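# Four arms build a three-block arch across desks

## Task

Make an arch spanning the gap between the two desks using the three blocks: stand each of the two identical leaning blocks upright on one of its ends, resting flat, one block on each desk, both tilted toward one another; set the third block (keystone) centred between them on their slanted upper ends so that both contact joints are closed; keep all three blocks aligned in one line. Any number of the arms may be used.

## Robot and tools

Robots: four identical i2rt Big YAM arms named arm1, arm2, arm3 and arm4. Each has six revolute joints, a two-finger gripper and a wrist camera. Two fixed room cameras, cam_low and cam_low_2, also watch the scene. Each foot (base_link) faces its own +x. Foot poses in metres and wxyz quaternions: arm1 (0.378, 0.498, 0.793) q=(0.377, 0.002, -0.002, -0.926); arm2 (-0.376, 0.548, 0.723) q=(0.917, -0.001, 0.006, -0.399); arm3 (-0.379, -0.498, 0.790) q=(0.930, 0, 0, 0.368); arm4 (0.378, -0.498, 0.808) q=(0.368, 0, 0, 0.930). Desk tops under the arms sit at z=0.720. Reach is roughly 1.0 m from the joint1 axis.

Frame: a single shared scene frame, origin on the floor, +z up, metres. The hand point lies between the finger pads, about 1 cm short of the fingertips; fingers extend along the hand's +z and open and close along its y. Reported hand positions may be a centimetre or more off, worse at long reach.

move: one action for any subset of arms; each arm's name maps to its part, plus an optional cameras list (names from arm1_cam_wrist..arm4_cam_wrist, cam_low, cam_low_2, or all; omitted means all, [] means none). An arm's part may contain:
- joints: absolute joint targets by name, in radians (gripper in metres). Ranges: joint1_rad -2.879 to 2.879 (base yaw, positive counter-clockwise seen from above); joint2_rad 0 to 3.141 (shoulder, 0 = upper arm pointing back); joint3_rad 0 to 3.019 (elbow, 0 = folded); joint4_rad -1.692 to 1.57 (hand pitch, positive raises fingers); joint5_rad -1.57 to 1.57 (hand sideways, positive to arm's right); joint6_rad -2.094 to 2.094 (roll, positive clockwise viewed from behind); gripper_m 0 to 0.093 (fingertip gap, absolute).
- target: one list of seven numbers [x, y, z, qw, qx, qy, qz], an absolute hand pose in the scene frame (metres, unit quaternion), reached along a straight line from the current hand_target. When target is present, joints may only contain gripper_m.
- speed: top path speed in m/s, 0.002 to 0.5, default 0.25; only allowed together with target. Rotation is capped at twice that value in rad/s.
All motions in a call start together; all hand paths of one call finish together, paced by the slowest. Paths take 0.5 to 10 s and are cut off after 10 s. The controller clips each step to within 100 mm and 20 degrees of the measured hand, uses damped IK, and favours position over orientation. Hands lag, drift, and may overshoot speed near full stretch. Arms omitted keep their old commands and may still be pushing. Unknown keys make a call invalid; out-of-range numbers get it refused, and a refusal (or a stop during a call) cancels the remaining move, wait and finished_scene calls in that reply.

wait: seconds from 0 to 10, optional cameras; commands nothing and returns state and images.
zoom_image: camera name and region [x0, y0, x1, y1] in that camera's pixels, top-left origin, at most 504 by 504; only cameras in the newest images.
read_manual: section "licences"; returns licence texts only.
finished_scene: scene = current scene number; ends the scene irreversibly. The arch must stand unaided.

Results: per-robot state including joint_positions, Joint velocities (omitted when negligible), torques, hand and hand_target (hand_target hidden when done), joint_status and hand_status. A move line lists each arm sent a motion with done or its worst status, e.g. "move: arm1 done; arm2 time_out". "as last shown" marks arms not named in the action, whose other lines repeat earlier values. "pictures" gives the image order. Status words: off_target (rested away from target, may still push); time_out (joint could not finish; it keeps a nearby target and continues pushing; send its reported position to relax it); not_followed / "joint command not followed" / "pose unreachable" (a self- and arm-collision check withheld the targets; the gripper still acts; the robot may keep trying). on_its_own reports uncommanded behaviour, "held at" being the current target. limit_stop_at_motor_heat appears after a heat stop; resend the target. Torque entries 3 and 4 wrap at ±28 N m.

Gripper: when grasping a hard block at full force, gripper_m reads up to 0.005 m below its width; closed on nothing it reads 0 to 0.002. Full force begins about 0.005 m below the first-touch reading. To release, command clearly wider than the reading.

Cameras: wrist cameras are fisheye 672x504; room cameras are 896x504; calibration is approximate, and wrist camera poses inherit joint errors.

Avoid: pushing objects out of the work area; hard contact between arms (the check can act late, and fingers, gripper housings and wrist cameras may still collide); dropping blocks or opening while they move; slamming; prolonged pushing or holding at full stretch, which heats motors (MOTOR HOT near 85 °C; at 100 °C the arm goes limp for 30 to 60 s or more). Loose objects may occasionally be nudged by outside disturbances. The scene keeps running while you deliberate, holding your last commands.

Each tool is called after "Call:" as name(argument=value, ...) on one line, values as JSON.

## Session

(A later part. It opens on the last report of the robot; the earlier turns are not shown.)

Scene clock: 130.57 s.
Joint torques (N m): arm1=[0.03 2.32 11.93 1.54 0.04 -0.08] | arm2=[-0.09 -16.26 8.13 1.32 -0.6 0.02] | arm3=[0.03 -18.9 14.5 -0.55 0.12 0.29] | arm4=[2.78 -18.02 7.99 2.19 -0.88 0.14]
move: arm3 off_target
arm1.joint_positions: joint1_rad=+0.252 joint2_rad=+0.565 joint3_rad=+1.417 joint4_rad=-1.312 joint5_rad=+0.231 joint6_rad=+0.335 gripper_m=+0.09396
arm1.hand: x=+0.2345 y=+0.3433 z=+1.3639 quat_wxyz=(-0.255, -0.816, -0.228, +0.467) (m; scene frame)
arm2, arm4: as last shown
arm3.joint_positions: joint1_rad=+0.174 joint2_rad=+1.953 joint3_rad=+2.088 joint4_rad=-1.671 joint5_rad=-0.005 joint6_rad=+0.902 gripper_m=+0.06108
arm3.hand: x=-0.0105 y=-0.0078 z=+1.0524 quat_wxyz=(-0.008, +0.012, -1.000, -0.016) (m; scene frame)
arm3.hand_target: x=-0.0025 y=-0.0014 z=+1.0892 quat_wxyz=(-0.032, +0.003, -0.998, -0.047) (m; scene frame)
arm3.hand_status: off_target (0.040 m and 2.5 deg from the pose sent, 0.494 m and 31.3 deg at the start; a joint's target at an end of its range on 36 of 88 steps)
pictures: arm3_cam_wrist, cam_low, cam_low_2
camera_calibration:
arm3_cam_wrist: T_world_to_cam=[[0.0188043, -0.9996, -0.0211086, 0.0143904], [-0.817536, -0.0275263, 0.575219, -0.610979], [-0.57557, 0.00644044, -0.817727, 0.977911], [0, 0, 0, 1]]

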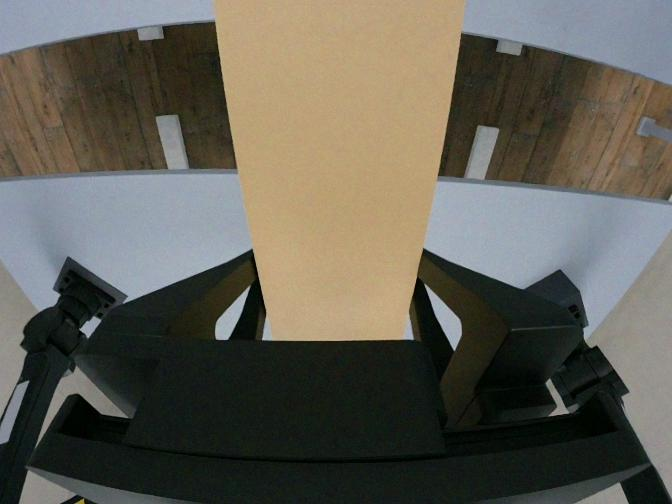

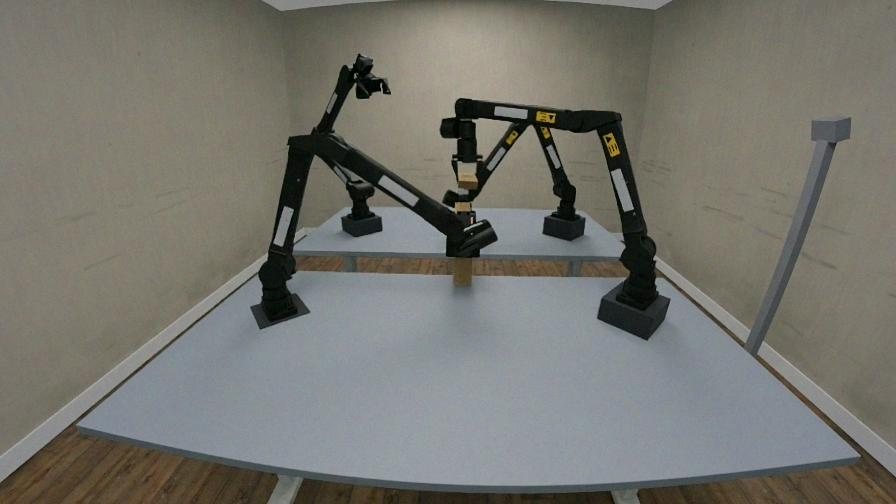

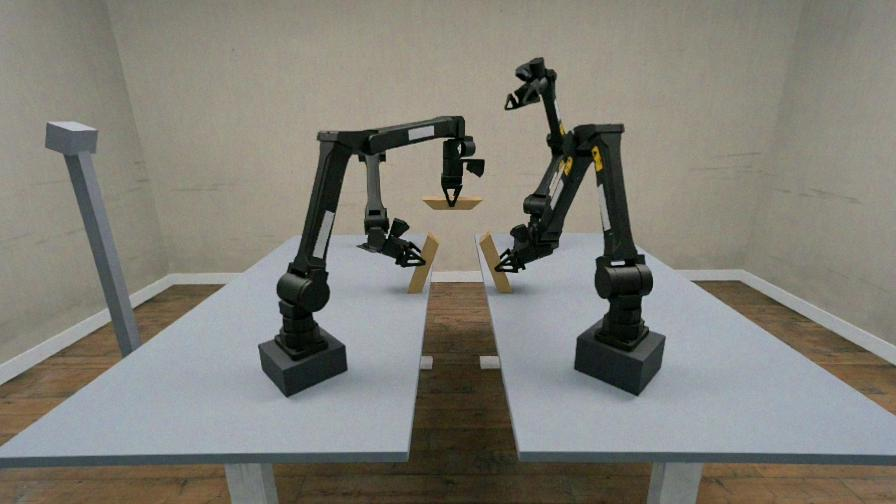

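Call:
move(arm2={"target":[-0.106,0.0,0.832,0.5736,0,0.8192,0],"speed":0.05}, arm4={"target":[0.110,0.006,0.828,0,-0.8192,0,0.5736],"speed":0.05}, arm3={"target":[0.015,0.018,0.99,0,0,1,0],"speed":0.1}, cameras=["cam_low","cam_low_2"])

Call:
zoom_image(camera="cam_low_2", region=[380, 190, 540, 300])

Call:
zoom_image(camera="cam_low", region=[435, 170, 495, 220])

Scene clock: 139.60 s.
Joint torques (N m): arm1=[0.15 2.32 11.9 1.51 0.04 -0.08] | arm2=[0.15 -16.03 8.02 1.33 -0.66 -0.01] | arm3=[0.15 -21.01 11.47 -0.2 0.27 0.3] | arm4=[2.78 -18.08 7.95 2.22 -0.99 0.16]
Motor temperatures (°C): arm1=[30 25 28 25 23 21 20] | arm2=[30 27 35 22 23 24 24] | arm3=[33 24 35 20 21 20 24] | arm4=[29 25 32 20 22 20 26]
move: arm2 off_target; arm3 off_target; arm4 off_target
arm1: as last shown
arm2.joint_positions: joint1_rad=-0.576 joint2_rad=+1.914 joint3_rad=+1.286 joint4_rad=-0.452 joint5_rad=-1.181 joint6_rad=-1.045 gripper_m=+0.05931
arm2.hand: x=-0.1169 y=-0.0039 z=+0.8364 quat_wxyz=(-0.572, -0.008, -0.820, +0.004) (m; scene frame)
arm2.hand_target: x=-0.1063 y=+0.0002 z=+0.8320 quat_wxyz=(-0.573, +0.000, -0.819, +0.000) (m; scene frame)
arm2.hand_status: off_target (0.012 m and 1.0 deg from the pose sent, 0.015 m and 0.8 deg at the start)
arm3.joint_positions: joint1_rad=+0.174 joint2_rad=+2.099 joint3_rad=+2.088 joint4_rad=-1.627 joint5_rad=-0.004 joint6_rad=+0.906 gripper_m=+0.06108
arm3.hand: x=+0.0039 y=+0.0111 z=+0.9640 quat_wxyz=(+0.022, +0.010, -0.999, +0.025) (m; scene frame)
arm3.hand_target: x=+0.0140 y=+0.0168 z=+0.9902 quat_wxyz=(+0.001, +0.000, -1.000, +0.000) (m; scene frame)
arm3.hand_status: off_target (0.029 m and 4.0 deg from the pose sent, 0.072 m and 2.5 deg at the start)
arm4.joint_positions: joint1_rad=-0.622 joint2_rad=+2.014 joint3_rad=+1.070 joint4_rad=-0.174 joint5_rad=-1.161 joint6_rad=-1.041 gripper_m=+0.05823
arm4.hand: x=+0.1197 y=-0.0066 z=+0.8140 quat_wxyz=(+0.014, +0.824, -0.014, -0.566) (m; scene frame)
arm4.hand_target: x=+0.1102 y=+0.0051 z=+0.8283 quat_wxyz=(-0.001, +0.819, +0.002, -0.574) (m; scene frame)
arm4.hand_status: off_target (0.021 m and 2.5 deg from the pose sent, 0.024 m and 2.9 deg at the start)
pictures: cam_low, cam_low_2

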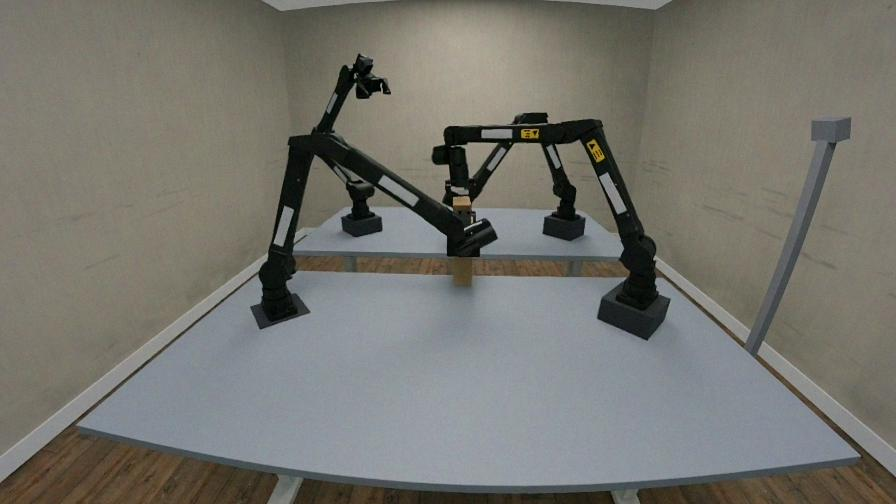

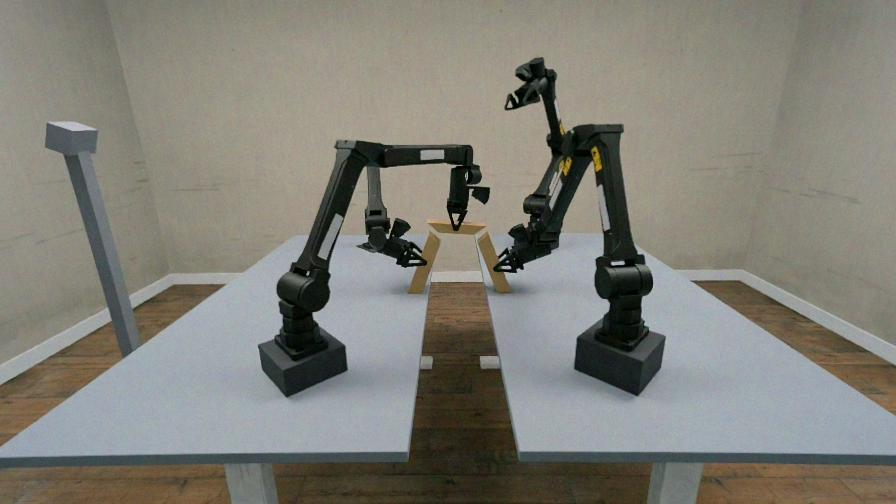

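Scaled by 3.150 from the camera's 896x504 image, which has a finer 1280x720 frame.

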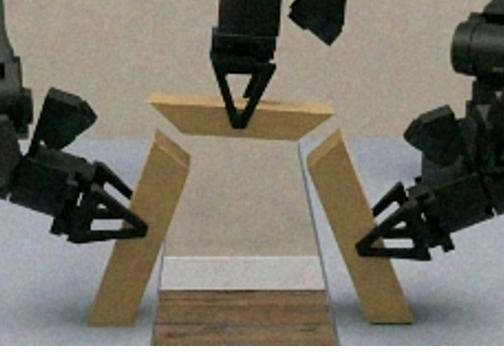

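Scaled by 8.400 from the camera's 896x504 image, which has a finer 1280x720 frame.

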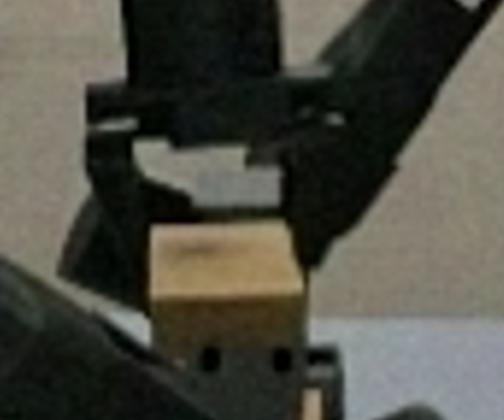

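Call:
move(arm3={"target":[0.023,0.012,0.961,0.022,0.010,0.999,0.025],"speed":0.08}, cameras=["cam_low","cam_low_2"])

Call:
zoom_image(camera="cam_low_2", region=[400, 205, 520, 305])

Call:
zoom_image(camera="cam_low", region=[435, 180, 495, 230])

Scene clock: 143.87 s.
Joint torques (N m): arm1=[-0.09 2.26 11.93 1.52 0.06 -0.09] | arm2=[0.09 -15.97 8.09 1.31 -0.67 0.01] | arm3=[-0.21 -22.53 8.31 0.06 0.18 0.28] | arm4=[2.78 -18.08 7.94 2.15 -1.05 0.15]
move: arm3 off_target
arm1: as last shown
arm2.joint_positions: joint1_rad=-0.576 joint2_rad=+1.914 joint3_rad=+1.286 joint4_rad=-0.450 joint5_rad=-1.179 joint6_rad=-1.043 gripper_m=+0.05931
arm2.hand: x=-0.1167 y=-0.0041 z=+0.8362 quat_wxyz=(-0.571, -0.008, -0.821, +0.004) (m; scene frame)
arm3.joint_positions: joint1_rad=+0.168 joint2_rad=+2.077 joint3_rad=+1.970 joint4_rad=-1.454 joint5_rad=+0.004 joint6_rad=+0.916 gripper_m=+0.06108
arm3.hand: x=+0.0143 y=+0.0163 z=+0.9324 quat_wxyz=(-0.004, +0.002, -1.000, -0.003) (m; scene frame)
arm3.hand_target: x=+0.0227 y=+0.0117 z=+0.9605 quat_wxyz=(-0.022, -0.011, -0.999, -0.025) (m; scene frame)
arm3.hand_status: off_target (0.030 m and 3.5 deg from the pose sent, 0.019 m and 8.0 deg at the start)
arm4.joint_positions: joint1_rad=-0.621 joint2_rad=+2.014 joint3_rad=+1.070 joint4_rad=-0.171 joint5_rad=-1.159 joint6_rad=-1.039 gripper_m=+0.05823
arm4.hand: x=+0.1195 y=-0.0062 z=+0.8140 quat_wxyz=(+0.013, +0.824, -0.014, -0.566) (m; scene frame)
pictures: cam_low, cam_low_2

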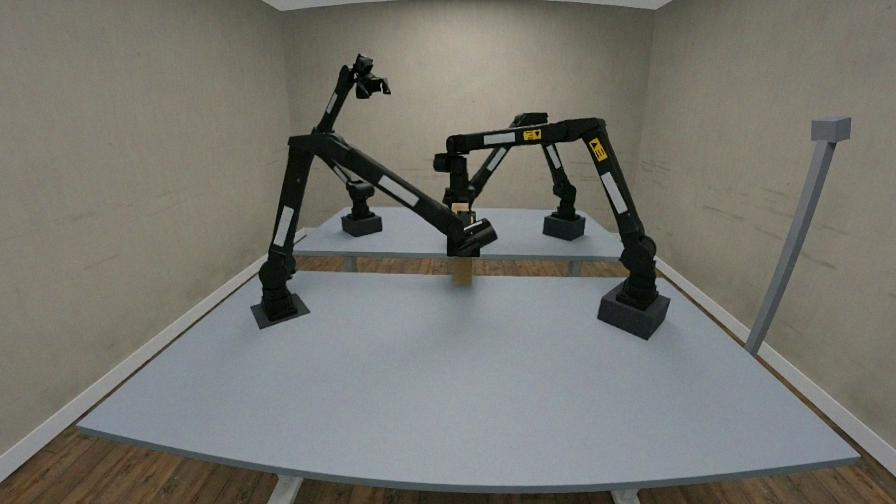

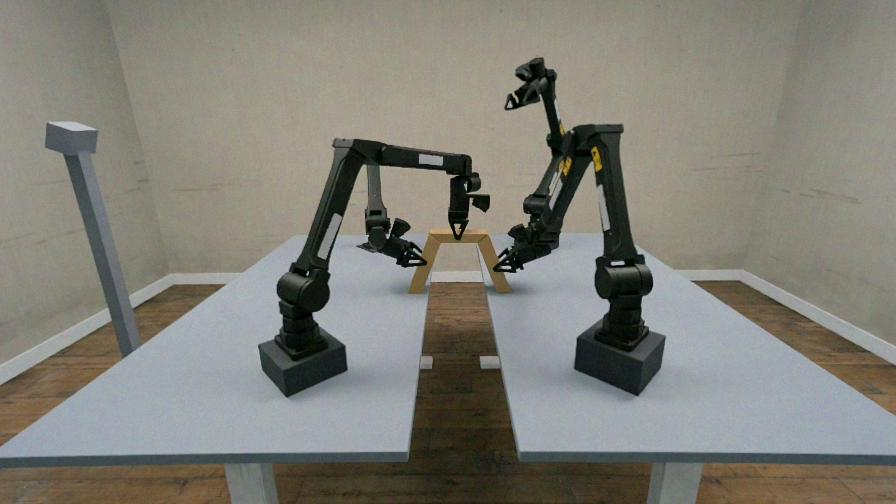

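Scaled by 4.200 from the camera's 896x504 image, which has a finer 1280x720 frame.

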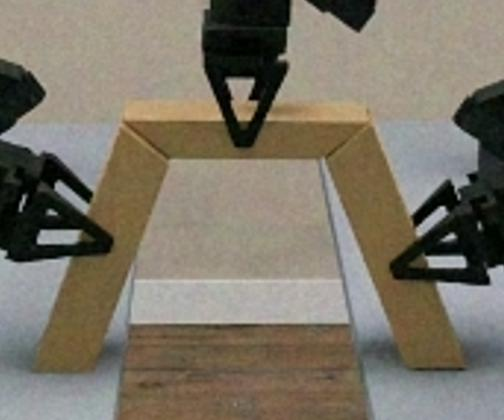

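Scaled by 8.400 from the camera's 896x504 image, which has a finer 1280x720 frame.

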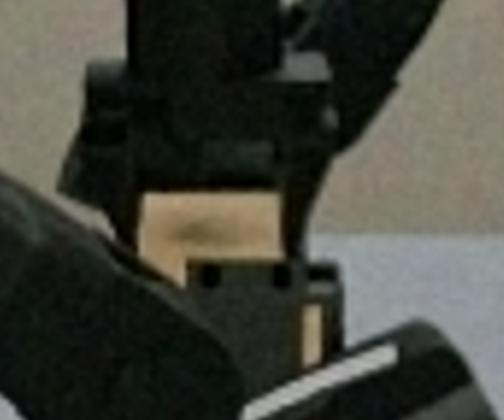

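Call:
move(arm3={"target":[0.023,0.000,0.985,0.022,0.010,0.999,0.025],"speed":0.08}, cameras=["cam_low","cam_low_2"])

Call:
zoom_image(camera="cam_low_2", region=[400, 205, 520, 305])

Call:
zoom_image(camera="cam_low", region=[435, 180, 495, 230])

Scene clock: 146.93 s.
Joint torques (N m): arm1=[0.03 2.26 11.93 1.57 0.04 -0.08] | arm2=[0.15 -16.09 7.95 1.36 -0.67 0] | arm3=[-0.21 -22.01 9.28 -0.49 0.12 0.19] | arm4=[2.78 -18.08 7.97 2.14 -1.04 0.15]
move: arm3 off_target
arm1, arm2, arm4: as last shown
arm3.joint_positions: joint1_rad=+0.153 joint2_rad=+2.041 joint3_rad=+1.970 joint4_rad=-1.477 joint5_rad=+0.004 joint6_rad=+0.912 gripper_m=+0.06108
arm3.hand: x=+0.0177 y=+0.0054 z=+0.9546 quat_wxyz=(-0.008, -0.003, -1.000, -0.008) (m; scene frame)
arm3.hand_target: x=+0.0227 y=-0.0002 z=+0.9843 quat_wxyz=(-0.022, -0.008, -0.999, -0.025) (m; scene frame)
arm3.hand_status: off_target (0.031 m and 2.6 deg from the pose sent, 0.056 m and 3.5 deg at the start)
pictures: cam_low, cam_low_2

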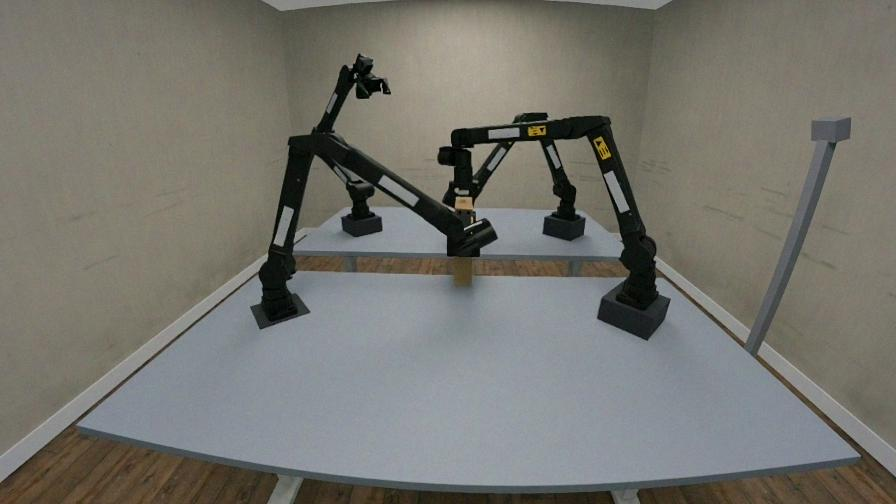

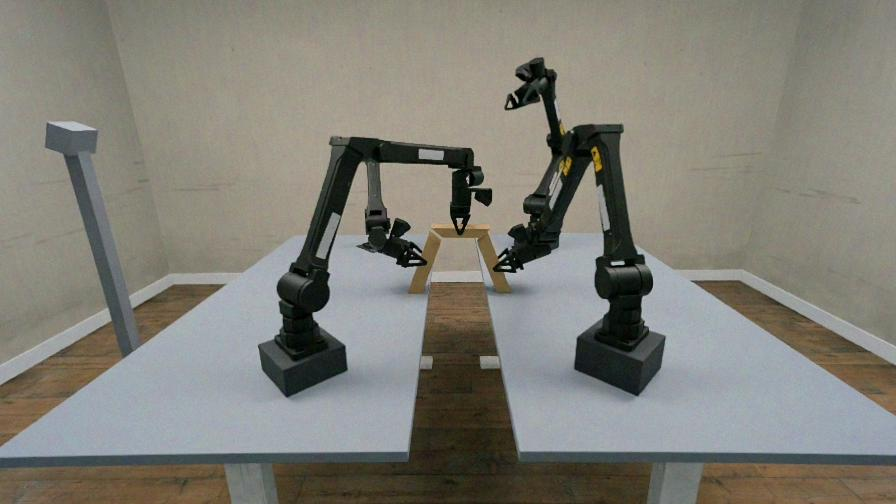

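Scaled by 4.200 from the camera's 896x504 image, which has a finer 1280x720 frame.

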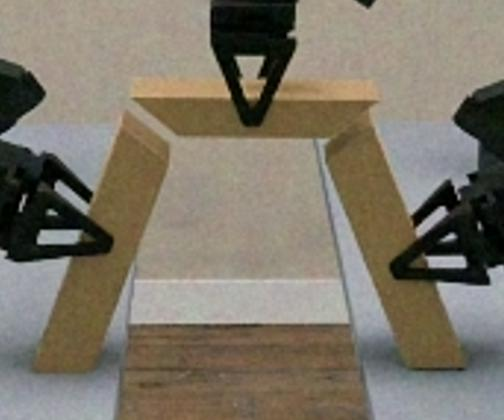

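Scaled by 8.400 from the camera's 896x504 image, which has a finer 1280x720 frame.

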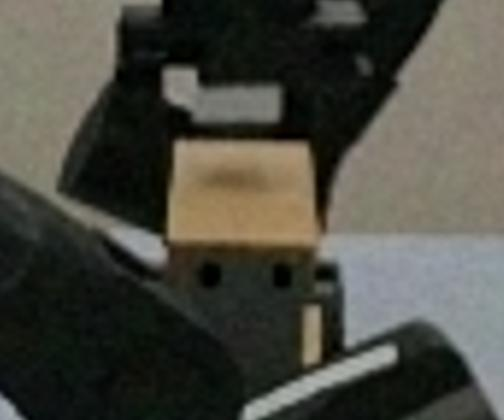

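Call:
move(arm3={"target":[0.0195,-0.002,0.950,0.016,0.006,0.999,0.018],"speed":0.05}, cameras=["cam_low","cam_low_2"])

Call:
zoom_image(camera="cam_low_2", region=[400, 205, 520, 305])

Call:
zoom_image(camera="cam_low", region=[435, 180, 495, 230])

Scene clock: 150.77 s.
Joint torques (N m): arm1=[0.15 2.32 11.92 1.52 0.04 -0.09] | arm2=[0.09 -15.85 8.06 1.33 -0.7 0] | arm3=[-0.21 -21.66 8.17 0.1 0.1 0.15] | arm4=[2.67 -18.08 7.97 2.14 -1.04 0.15]
move: arm3 off_target
arm1, arm2, arm4: as last shown
arm3.joint_positions: joint1_rad=+0.153 joint2_rad=+2.041 joint3_rad=+1.907 joint4_rad=-1.431 joint5_rad=+0.004 joint6_rad=+0.917 gripper_m=+0.06108
arm3.hand: x=+0.0136 y=+0.0002 z=+0.9308 quat_wxyz=(-0.003, -0.006, -1.000, -0.002) (m; scene frame)
arm3.hand_target: x=+0.0193 y=-0.0021 z=+0.9500 quat_wxyz=(-0.016, -0.008, -1.000, -0.018) (m; scene frame)
arm3.hand_status: off_target (0.020 m and 2.4 deg from the pose sent, 0.009 m and 1.5 deg at the start)
pictures: cam_low, cam_low_2

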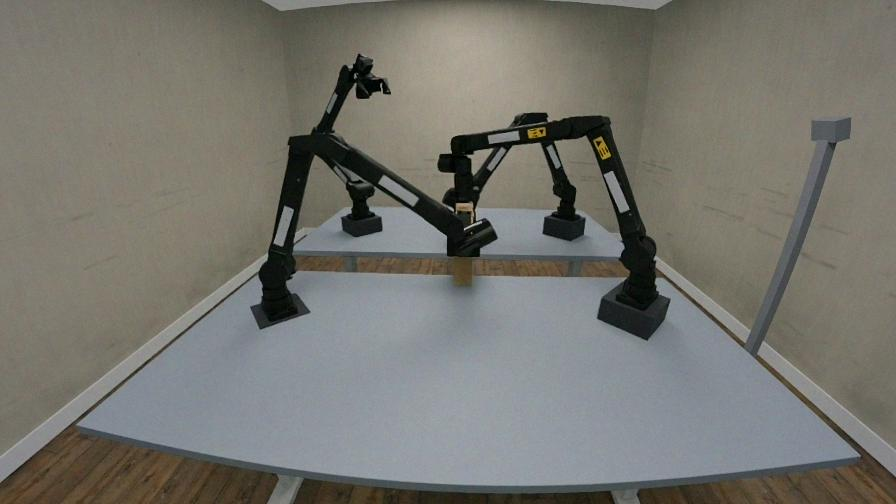

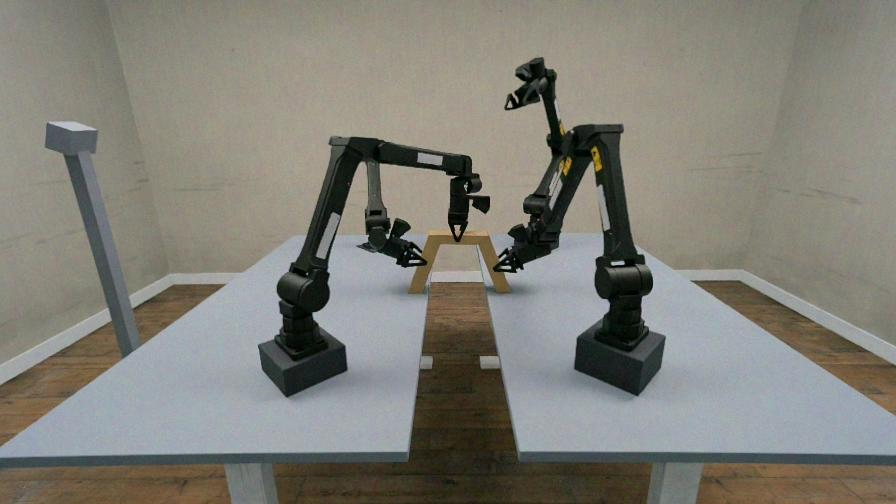

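Scaled by 4.200 from the camera's 896x504 image, which has a finer 1280x720 frame.

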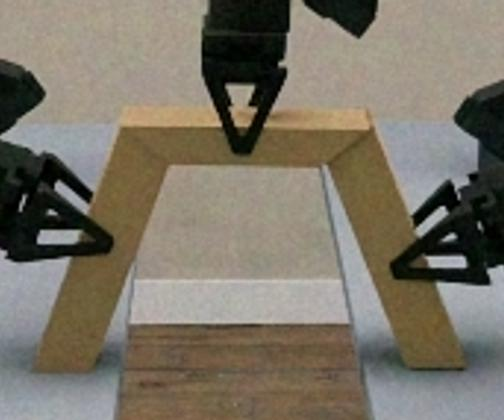

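Scaled by 8.400 from the camera's 896x504 image, which has a finer 1280x720 frame.

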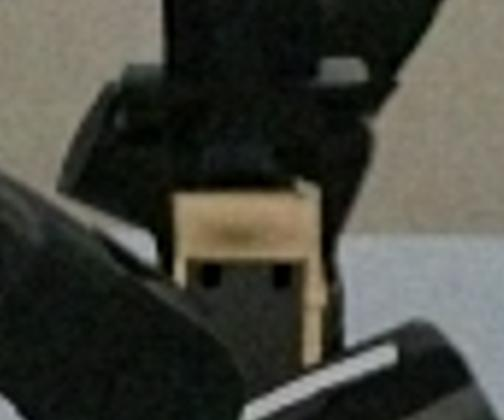

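Call:
move(arm3={"target":[0.0195,-0.002,0.938,0.016,0.006,0.999,0.018],"speed":0.03}, cameras=["cam_low","cam_low_2"])

Call:
zoom_image(camera="cam_low_2", region=[420, 220, 465, 255])

Call:
zoom_image(camera="cam_low_2", region=[465, 220, 510, 255])

Call:
zoom_image(camera="cam_low_2", region=[400, 265, 520, 305])

Scene clock: 152.87 s.
Joint torques (N m): arm1=[-0.03 2.26 11.96 1.57 0.04 -0.08] | arm2=[0.38 -16.03 8.03 1.35 -0.7 -0.04] | arm3=[-0.21 -20.19 7.53 0.4 0.08 0.08] | arm4=[2.73 -18.08 7.97 2.14 -1.04 0.15]
move: arm3 off_target
arm1, arm2, arm4: as last shown
arm3.joint_positions: joint1_rad=+0.153 joint2_rad=+2.033 joint3_rad=+1.892 joint4_rad=-1.409 joint5_rad=+0.004 joint6_rad=+0.916 gripper_m=+0.06108
arm3.hand: x=+0.0140 y=+0.0007 z=+0.9294 quat_wxyz=(-0.007, -0.005, -1.000, -0.007) (m; scene frame)
arm3.hand_target: x=+0.0195 y=-0.0020 z=+0.9377 quat_wxyz=(-0.016, -0.005, -1.000, -0.018) (m; scene frame)
arm3.hand_status: off_target (0.011 m and 1.6 deg from the pose sent, 0.010 m and 2.4 deg at the start)
pictures: cam_low, cam_low_2

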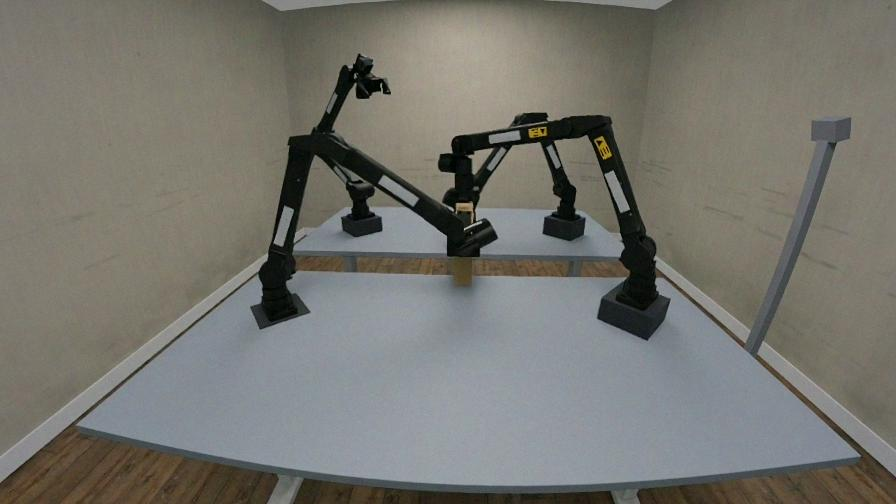

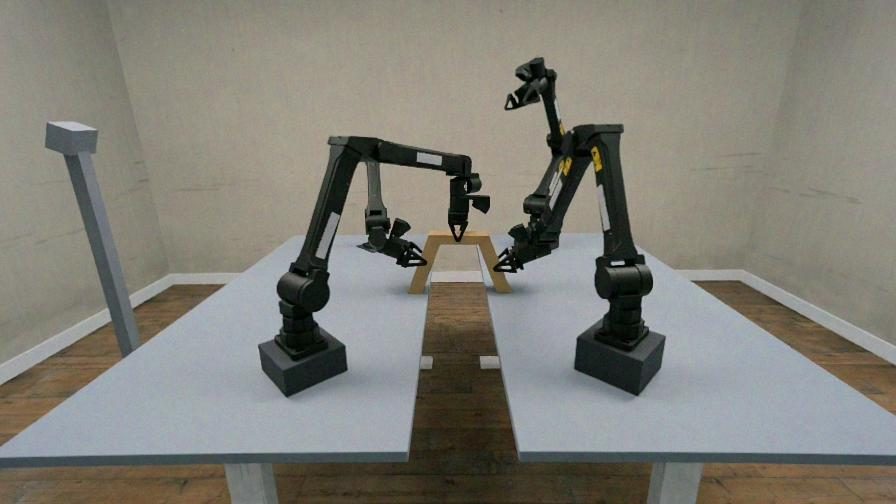

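Scaled by 11.200 from the camera's 896x504 image, which has a finer 1280x720 frame.

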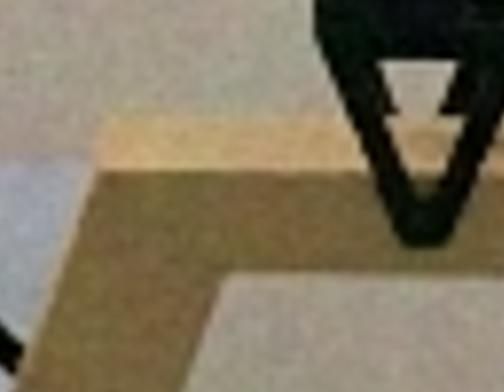

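Scaled by 11.200 from the camera's 896x504 image, which has a finer 1280x720 frame.

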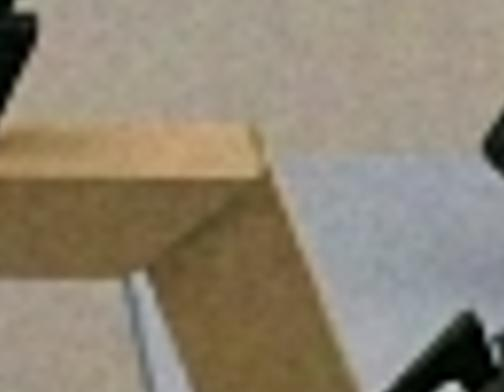

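Scaled by 4.200 from the camera's 896x504 image, which has a finer 1280x720 frame.

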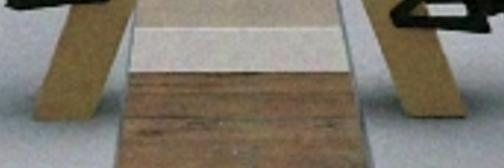

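Call:
move(arm2={"joints":{"gripper_m":0.064}}, arm4={"joints":{"gripper_m":0.064}}, cameras=[])

Call:
move(arm2={"joints":{"gripper_m":0.082}}, arm4={"joints":{"gripper_m":0.082}}, cameras=["cam_low","cam_low_2"])

Call:
zoom_image(camera="cam_low_2", region=[400, 210, 520, 300])

Call:
zoom_image(camera="cam_low", region=[435, 180, 495, 230])

Scene clock: 155.83 s.
Joint torques (N m): arm1=[-0.03 2.26 11.95 1.52 0.05 -0.07] | arm2=[0.21 -16.09 8.03 1.01 -0.7 -0.03] | arm3=[0.26 -20.01 7.87 0.12 0.1 0.11] | arm4=[2.55 -17.96 7.97 1.89 -0.81 0.15]
move: arm2 done; arm4 done
arm1: as last shown
arm2.joint_positions: joint1_rad=-0.572 joint2_rad=+1.914 joint3_rad=+1.286 joint4_rad=-0.442 joint5_rad=-1.179 joint6_rad=-1.043 gripper_m=+0.06392
arm2.joint_status: all done
arm2.hand: x=-0.1142 y=-0.0040 z=+0.8365 quat_wxyz=(-0.572, -0.005, -0.820, +0.006) (m; scene frame)
arm3.joint_positions: joint1_rad=+0.153 joint2_rad=+2.033 joint3_rad=+1.889 joint4_rad=-1.403 joint5_rad=+0.010 joint6_rad=+0.919 gripper_m=+0.06108
arm3.hand: x=+0.0151 y=+0.0005 z=+0.9285 quat_wxyz=(-0.011, -0.006, -1.000, -0.006) (m; scene frame)
arm4.joint_positions: joint1_rad=-0.620 joint2_rad=+2.014 joint3_rad=+1.070 joint4_rad=-0.166 joint5_rad=-1.165 joint6_rad=-1.033 gripper_m=+0.06391
arm4.joint_status: all done
arm4.hand: x=+0.1183 y=-0.0065 z=+0.8151 quat_wxyz=(+0.015, +0.823, -0.014, -0.568) (m; scene frame)
pictures: none

Scene clock: 156.37 s.
Joint torques (N m): arm1=[-0.09 2.26 11.92 1.52 0.05 -0.08] | arm2=[-0.15 -16.21 8.06 1.03 -0.68 -0.03] | arm3=[-0.03 -19.96 7.84 0.17 0.07 0.1] | arm4=[2.67 -18.02 7.98 1.92 -0.81 0.15]
move: arm2 done; arm4 done
arm1, arm3: as last shown
arm2.joint_positions: joint1_rad=-0.570 joint2_rad=+1.914 joint3_rad=+1.286 joint4_rad=-0.442 joint5_rad=-1.179 joint6_rad=-1.043 gripper_m=+0.08179
arm2.joint_status: all done
arm2.hand: x=-0.1129 y=-0.0034 z=+0.8365 quat_wxyz=(-0.572, -0.004, -0.820, +0.005) (m; scene frame)
arm4.joint_positions: joint1_rad=-0.620 joint2_rad=+2.014 joint3_rad=+1.070 joint4_rad=-0.166 joint5_rad=-1.165 joint6_rad=-1.033 gripper_m=+0.08178
arm4.joint_status: all done
arm4.hand: x=+0.1183 y=-0.0065 z=+0.8151 quat_wxyz=(+0.015, +0.823, -0.014, -0.568) (m; scene frame)
pictures: cam_low, cam_low_2

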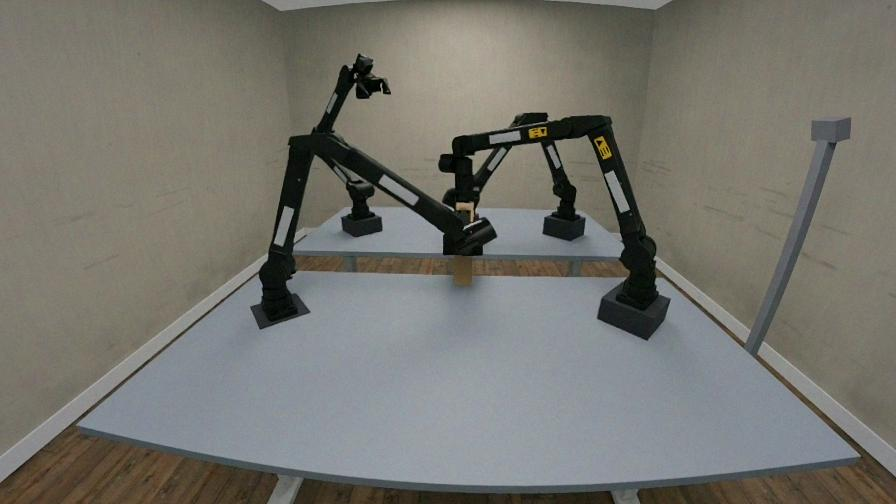

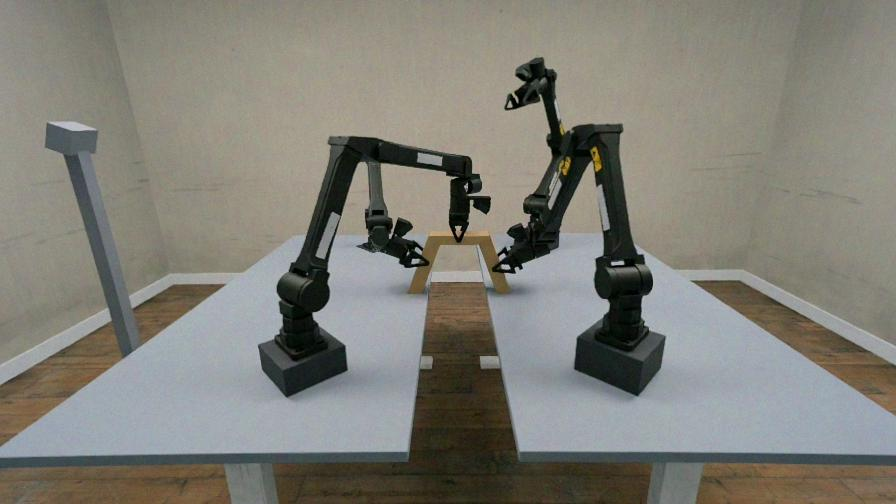

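Scaled by 4.200 from the camera's 896x504 image, which has a finer 1280x720 frame.

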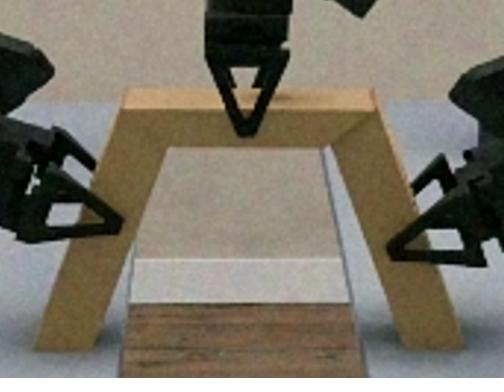

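Scaled by 8.400 from the camera's 896x504 image, which has a finer 1280x720 frame.

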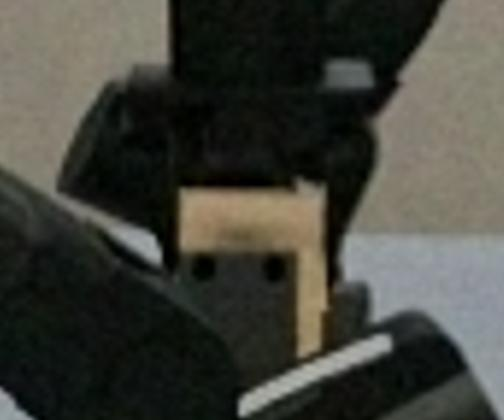

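Call:
move(arm2={"target":[-0.25,0.0,0.884,0.5736,0,0.8192,0],"speed":0.1}, arm4={"target":[0.254,0.005,0.88,0,-0.8192,0,0.5736],"speed":0.1}, cameras=["cam_low","cam_low_2"])

Call:
zoom_image(camera="cam_low_2", region=[400, 210, 520, 300])

Call:
zoom_image(camera="cam_low", region=[420, 180, 510, 295])

Scene clock: 160.90 s.
Joint torques (N m): arm1=[-0.03 2.43 11.9 1.55 0.05 -0.08] | arm2=[-1.79 -14.92 12.29 -0.62 -0.62 -0.18] | arm3=[0.09 -20.13 8.06 0.08 0.06 0.1] | arm4=[1.44 -16.73 9.37 -0.65 -0.55 -0.17]
move: arm2 off_target; arm4 off_target
arm1.joint_positions: joint1_rad=+0.252 joint2_rad=+0.565 joint3_rad=+1.417 joint4_rad=-1.312 joint5_rad=+0.231 joint6_rad=+0.335 gripper_m=+0.09396
arm1.hand: x=+0.2345 y=+0.3433 z=+1.3639 quat_wxyz=(-0.255, -0.816, -0.228, +0.467) (m; scene frame)
arm2.joint_positions: joint1_rad=-0.813 joint2_rad=+1.915 joint3_rad=+1.427 joint4_rad=-1.294 joint5_rad=-1.228 joint6_rad=-1.766 gripper_m=+0.08190
arm2.hand: x=-0.2457 y=+0.0155 z=+0.8769 quat_wxyz=(-0.575, -0.007, -0.818, -0.013) (m; scene frame)
arm2.hand_target: x=-0.2499 y=+0.0004 z=+0.8844 quat_wxyz=(-0.574, +0.003, -0.819, +0.003) (m; scene frame)
arm2.hand_status: off_target (0.018 m and 1.7 deg from the pose sent, 0.145 m and 0.8 deg at the start)
arm3.joint_positions: joint1_rad=+0.153 joint2_rad=+2.033 joint3_rad=+1.886 joint4_rad=-1.403 joint5_rad=+0.007 joint6_rad=+0.919 gripper_m=+0.06108
arm3.hand: x=+0.0142 y=+0.0002 z=+0.9275 quat_wxyz=(-0.009, -0.006, -1.000, -0.006) (m; scene frame)
arm4.joint_positions: joint1_rad=-0.888 joint2_rad=+1.958 joint3_rad=+1.210 joint4_rad=-1.041 joint5_rad=-1.218 joint6_rad=-1.775 gripper_m=+0.08188
arm4.hand: x=+0.2508 y=-0.0089 z=+0.8733 quat_wxyz=(+0.011, +0.818, -0.008, -0.575) (m; scene frame)
arm4.hand_target: x=+0.2541 y=+0.0050 z=+0.8800 quat_wxyz=(-0.003, +0.819, +0.003, -0.573) (m; scene frame)
arm4.hand_status: off_target (0.016 m and 1.5 deg from the pose sent, 0.151 m and 2.4 deg at the start)
pictures: cam_low, cam_low_2

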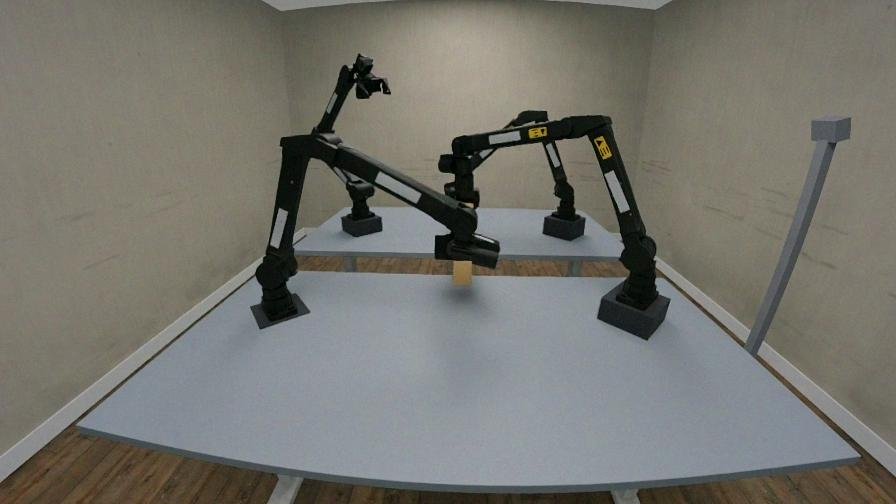

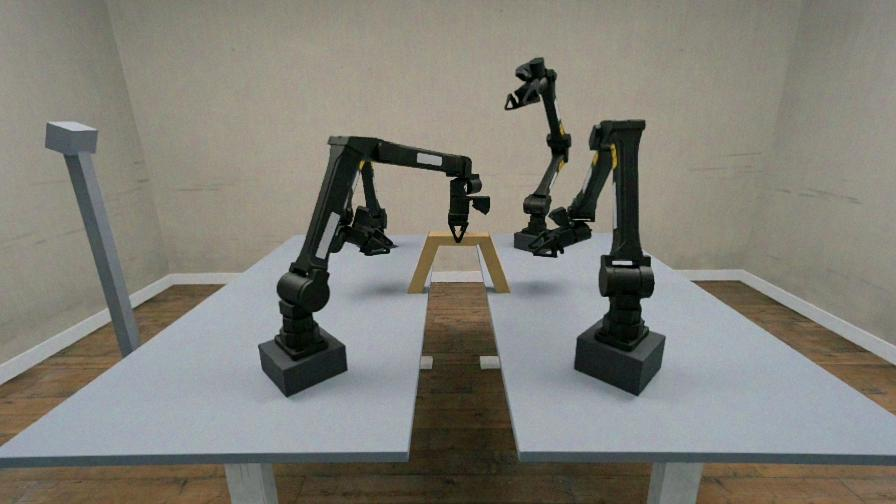

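Scaled by 4.200 from the camera's 896x504 image, which has a finer 1280x720 frame.

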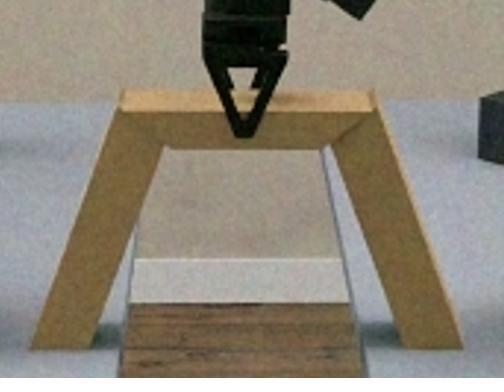

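Scaled by 4.383 from the camera's 896x504 image, which has a finer 1280x720 frame.

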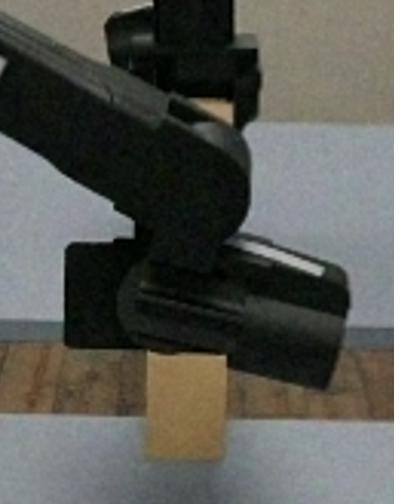

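Call:
move(arm3={"joints":{"gripper_m":0.066}}, cameras=["cam_low_2"])

Call:
zoom_image(camera="cam_low_2", region=[400, 210, 520, 300])

Call:
move(arm3={"joints":{"gripper_m":0.085}}, cameras=[])

Call:
move(arm3={"target":[0.0195,-0.002,1.08,0.016,0.006,0.999,0.018],"speed":0.1}, cameras=["cam_low","cam_low_2","arm3_cam_wrist"])

Call:
zoom_image(camera="cam_low_2", region=[400, 210, 520, 300])

Call:
zoom_image(camera="cam_low", region=[420, 180, 510, 295])

Scene clock: 162.67 s.
Joint torques (N m): arm1=[-0.15 2.32 11.92 1.54 0.04 -0.08] | arm2=[-1.67 -15.03 12.31 -0.57 -0.6 -0.16] | arm3=[0.26 -20.07 7.91 0.1 0.11 0.11] | arm4=[1.49 -16.67 9.39 -0.64 -0.55 -0.17]
move: arm3 done
arm1, arm2: as last shown
arm3.joint_positions: joint1_rad=+0.153 joint2_rad=+2.033 joint3_rad=+1.886 joint4_rad=-1.401 joint5_rad=+0.004 joint6_rad=+0.917 gripper_m=+0.06588
arm3.joint_status: all done
arm3.hand: x=+0.0140 y=+0.0008 z=+0.9275 quat_wxyz=(-0.008, -0.006, -1.000, -0.008) (m; scene frame)
arm4.joint_positions: joint1_rad=-0.888 joint2_rad=+1.958 joint3_rad=+1.210 joint4_rad=-1.042 joint5_rad=-1.218 joint6_rad=-1.775 gripper_m=+0.08188
arm4.hand: x=+0.2508 y=-0.0090 z=+0.8735 quat_wxyz=(+0.011, +0.818, -0.008, -0.575) (m; scene frame)
pictures: cam_low_2

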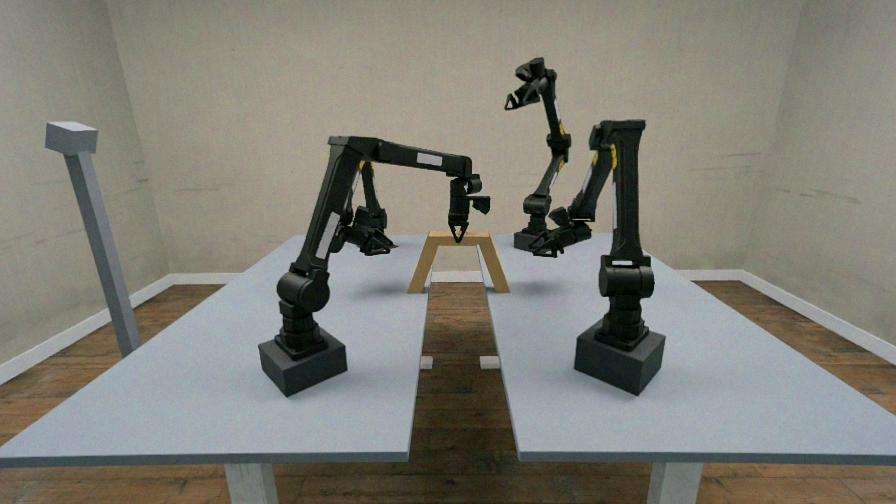

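Scaled by 4.200 from the camera's 896x504 image, which has a finer 1280x720 frame.

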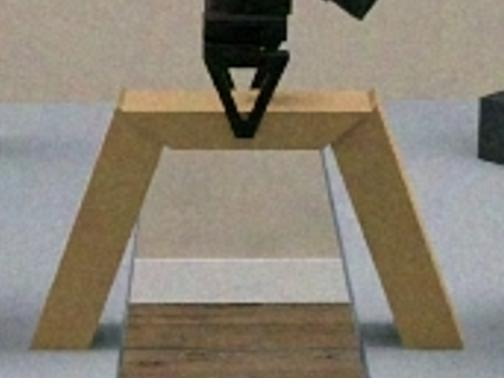

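Scene clock: 163.20 s.
Joint torques (N m): arm1=[0.09 2.26 11.93 1.5 0.04 -0.08] | arm2=[-1.79 -14.8 12.25 -0.68 -0.61 -0.18] | arm3=[-0.09 -20.13 8.14 0.06 0.08 0.11] | arm4=[1.49 -16.73 9.35 -0.65 -0.55 -0.17]
move: arm3 done
arm1, arm2, arm4: as last shown
arm2.hand: x=-0.2457 y=+0.0154 z=+0.8770 quat_wxyz=(-0.575, -0.007, -0.818, -0.013) (m; scene frame)
arm3.joint_positions: joint1_rad=+0.153 joint2_rad=+2.033 joint3_rad=+1.886 joint4_rad=-1.401 joint5_rad=+0.004 joint6_rad=+0.917 gripper_m=+0.08479
arm3.joint_status: all done
arm3.hand: x=+0.0140 y=+0.0008 z=+0.9275 quat_wxyz=(-0.008, -0.006, -1.000, -0.008) (m; scene frame)
pictures: none

Scene clock: 165.27 s.
Joint torques (N m): arm1=[0.09 2.26 11.93 1.55 0.05 -0.08] | arm2=[-1.79 -14.97 12.31 -0.57 -0.61 -0.18] | arm3=[0.03 -19.96 13.33 -0.5 0.08 0.11] | arm4=[1.55 -16.73 9.36 -0.64 -0.55 -0.17]
move: arm3 off_target
arm1, arm2: as last shown
arm3.joint_positions: joint1_rad=+0.153 joint2_rad=+2.000 joint3_rad=+2.133 joint4_rad=-1.673 joint5_rad=+0.004 joint6_rad=+0.912 gripper_m=+0.08491
arm3.hand: x=+0.0095 y=-0.0052 z=+1.0416 quat_wxyz=(-0.011, -0.003, -1.000, -0.011) (m; scene frame)
arm3.hand_target: x=+0.0177 y=-0.0041 z=+1.0790 quat_wxyz=(-0.034, -0.004, -0.999, -0.040) (m; scene frame)
arm3.hand_status: off_target (0.040 m and 1.0 deg from the pose sent, 0.153 m and 1.5 deg at the start; a joint's target at an end of its range on 27 of 62 steps)
arm4.joint_positions: joint1_rad=-0.888 joint2_rad=+1.958 joint3_rad=+1.211 joint4_rad=-1.042 joint5_rad=-1.218 joint6_rad=-1.775 gripper_m=+0.08188
arm4.hand: x=+0.2509 y=-0.0088 z=+0.8736 quat_wxyz=(+0.011, +0.818, -0.008, -0.575) (m; scene frame)
pictures: arm3_cam_wrist, cam_low, cam_low_2
camera_calibration:
arm3_cam_wrist: T_world_to_cam=[[-0.0127383, -0.999839, -0.0126385, 0.00782159], [-0.820602, 0.00323075, 0.571492, -0.584203], [-0.571359, 0.017651, -0.820511, 0.98347], [0, 0, 0, 1]]

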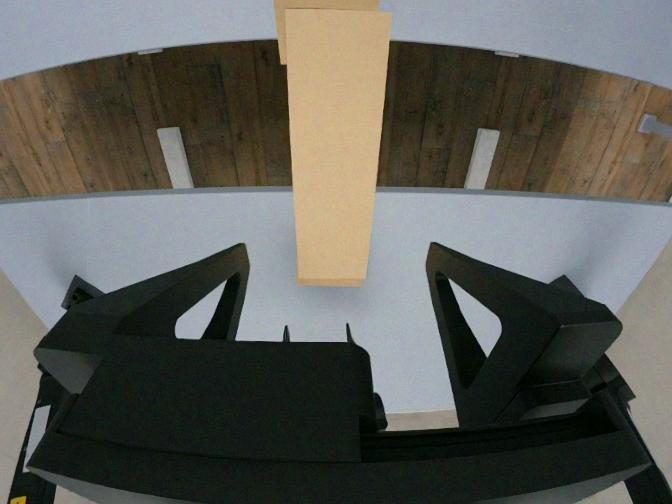

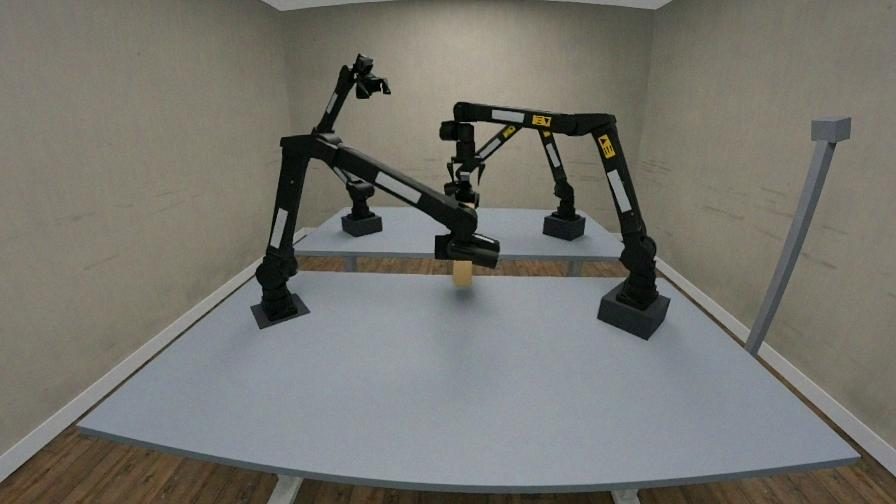

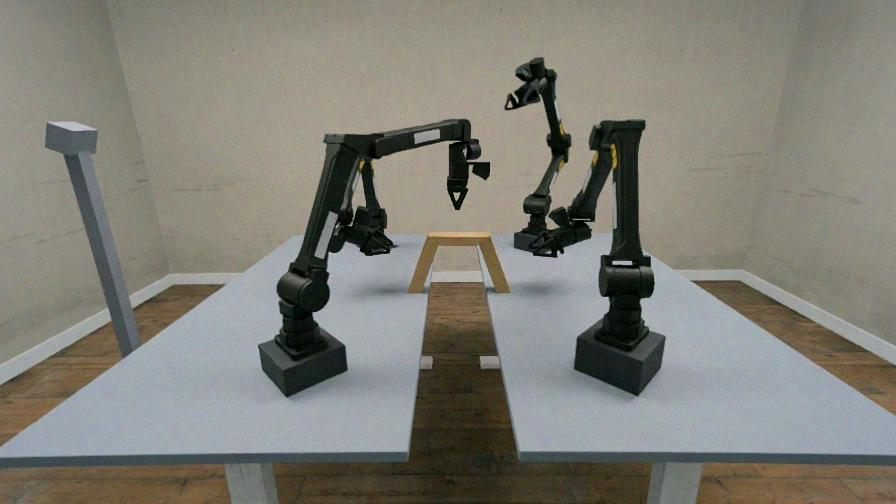

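Scaled by 4.200 from the camera's 896x504 image, which has a finer 1280x720 frame.

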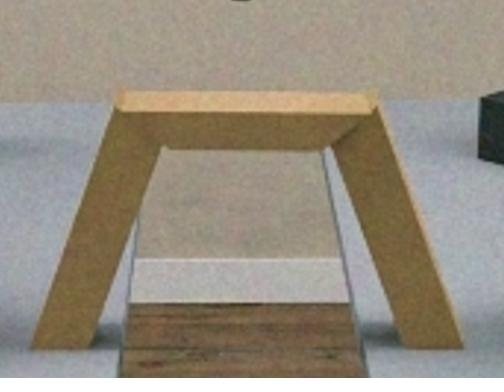

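Scaled by 4.383 from the camera's 896x504 image, which has a finer 1280x720 frame.

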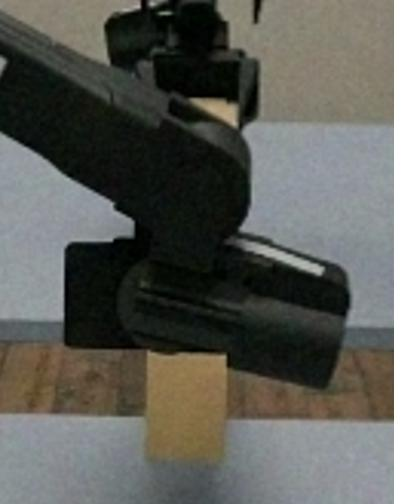

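Call:
finished_scene(scene=1)

The scene is finished: the task was done.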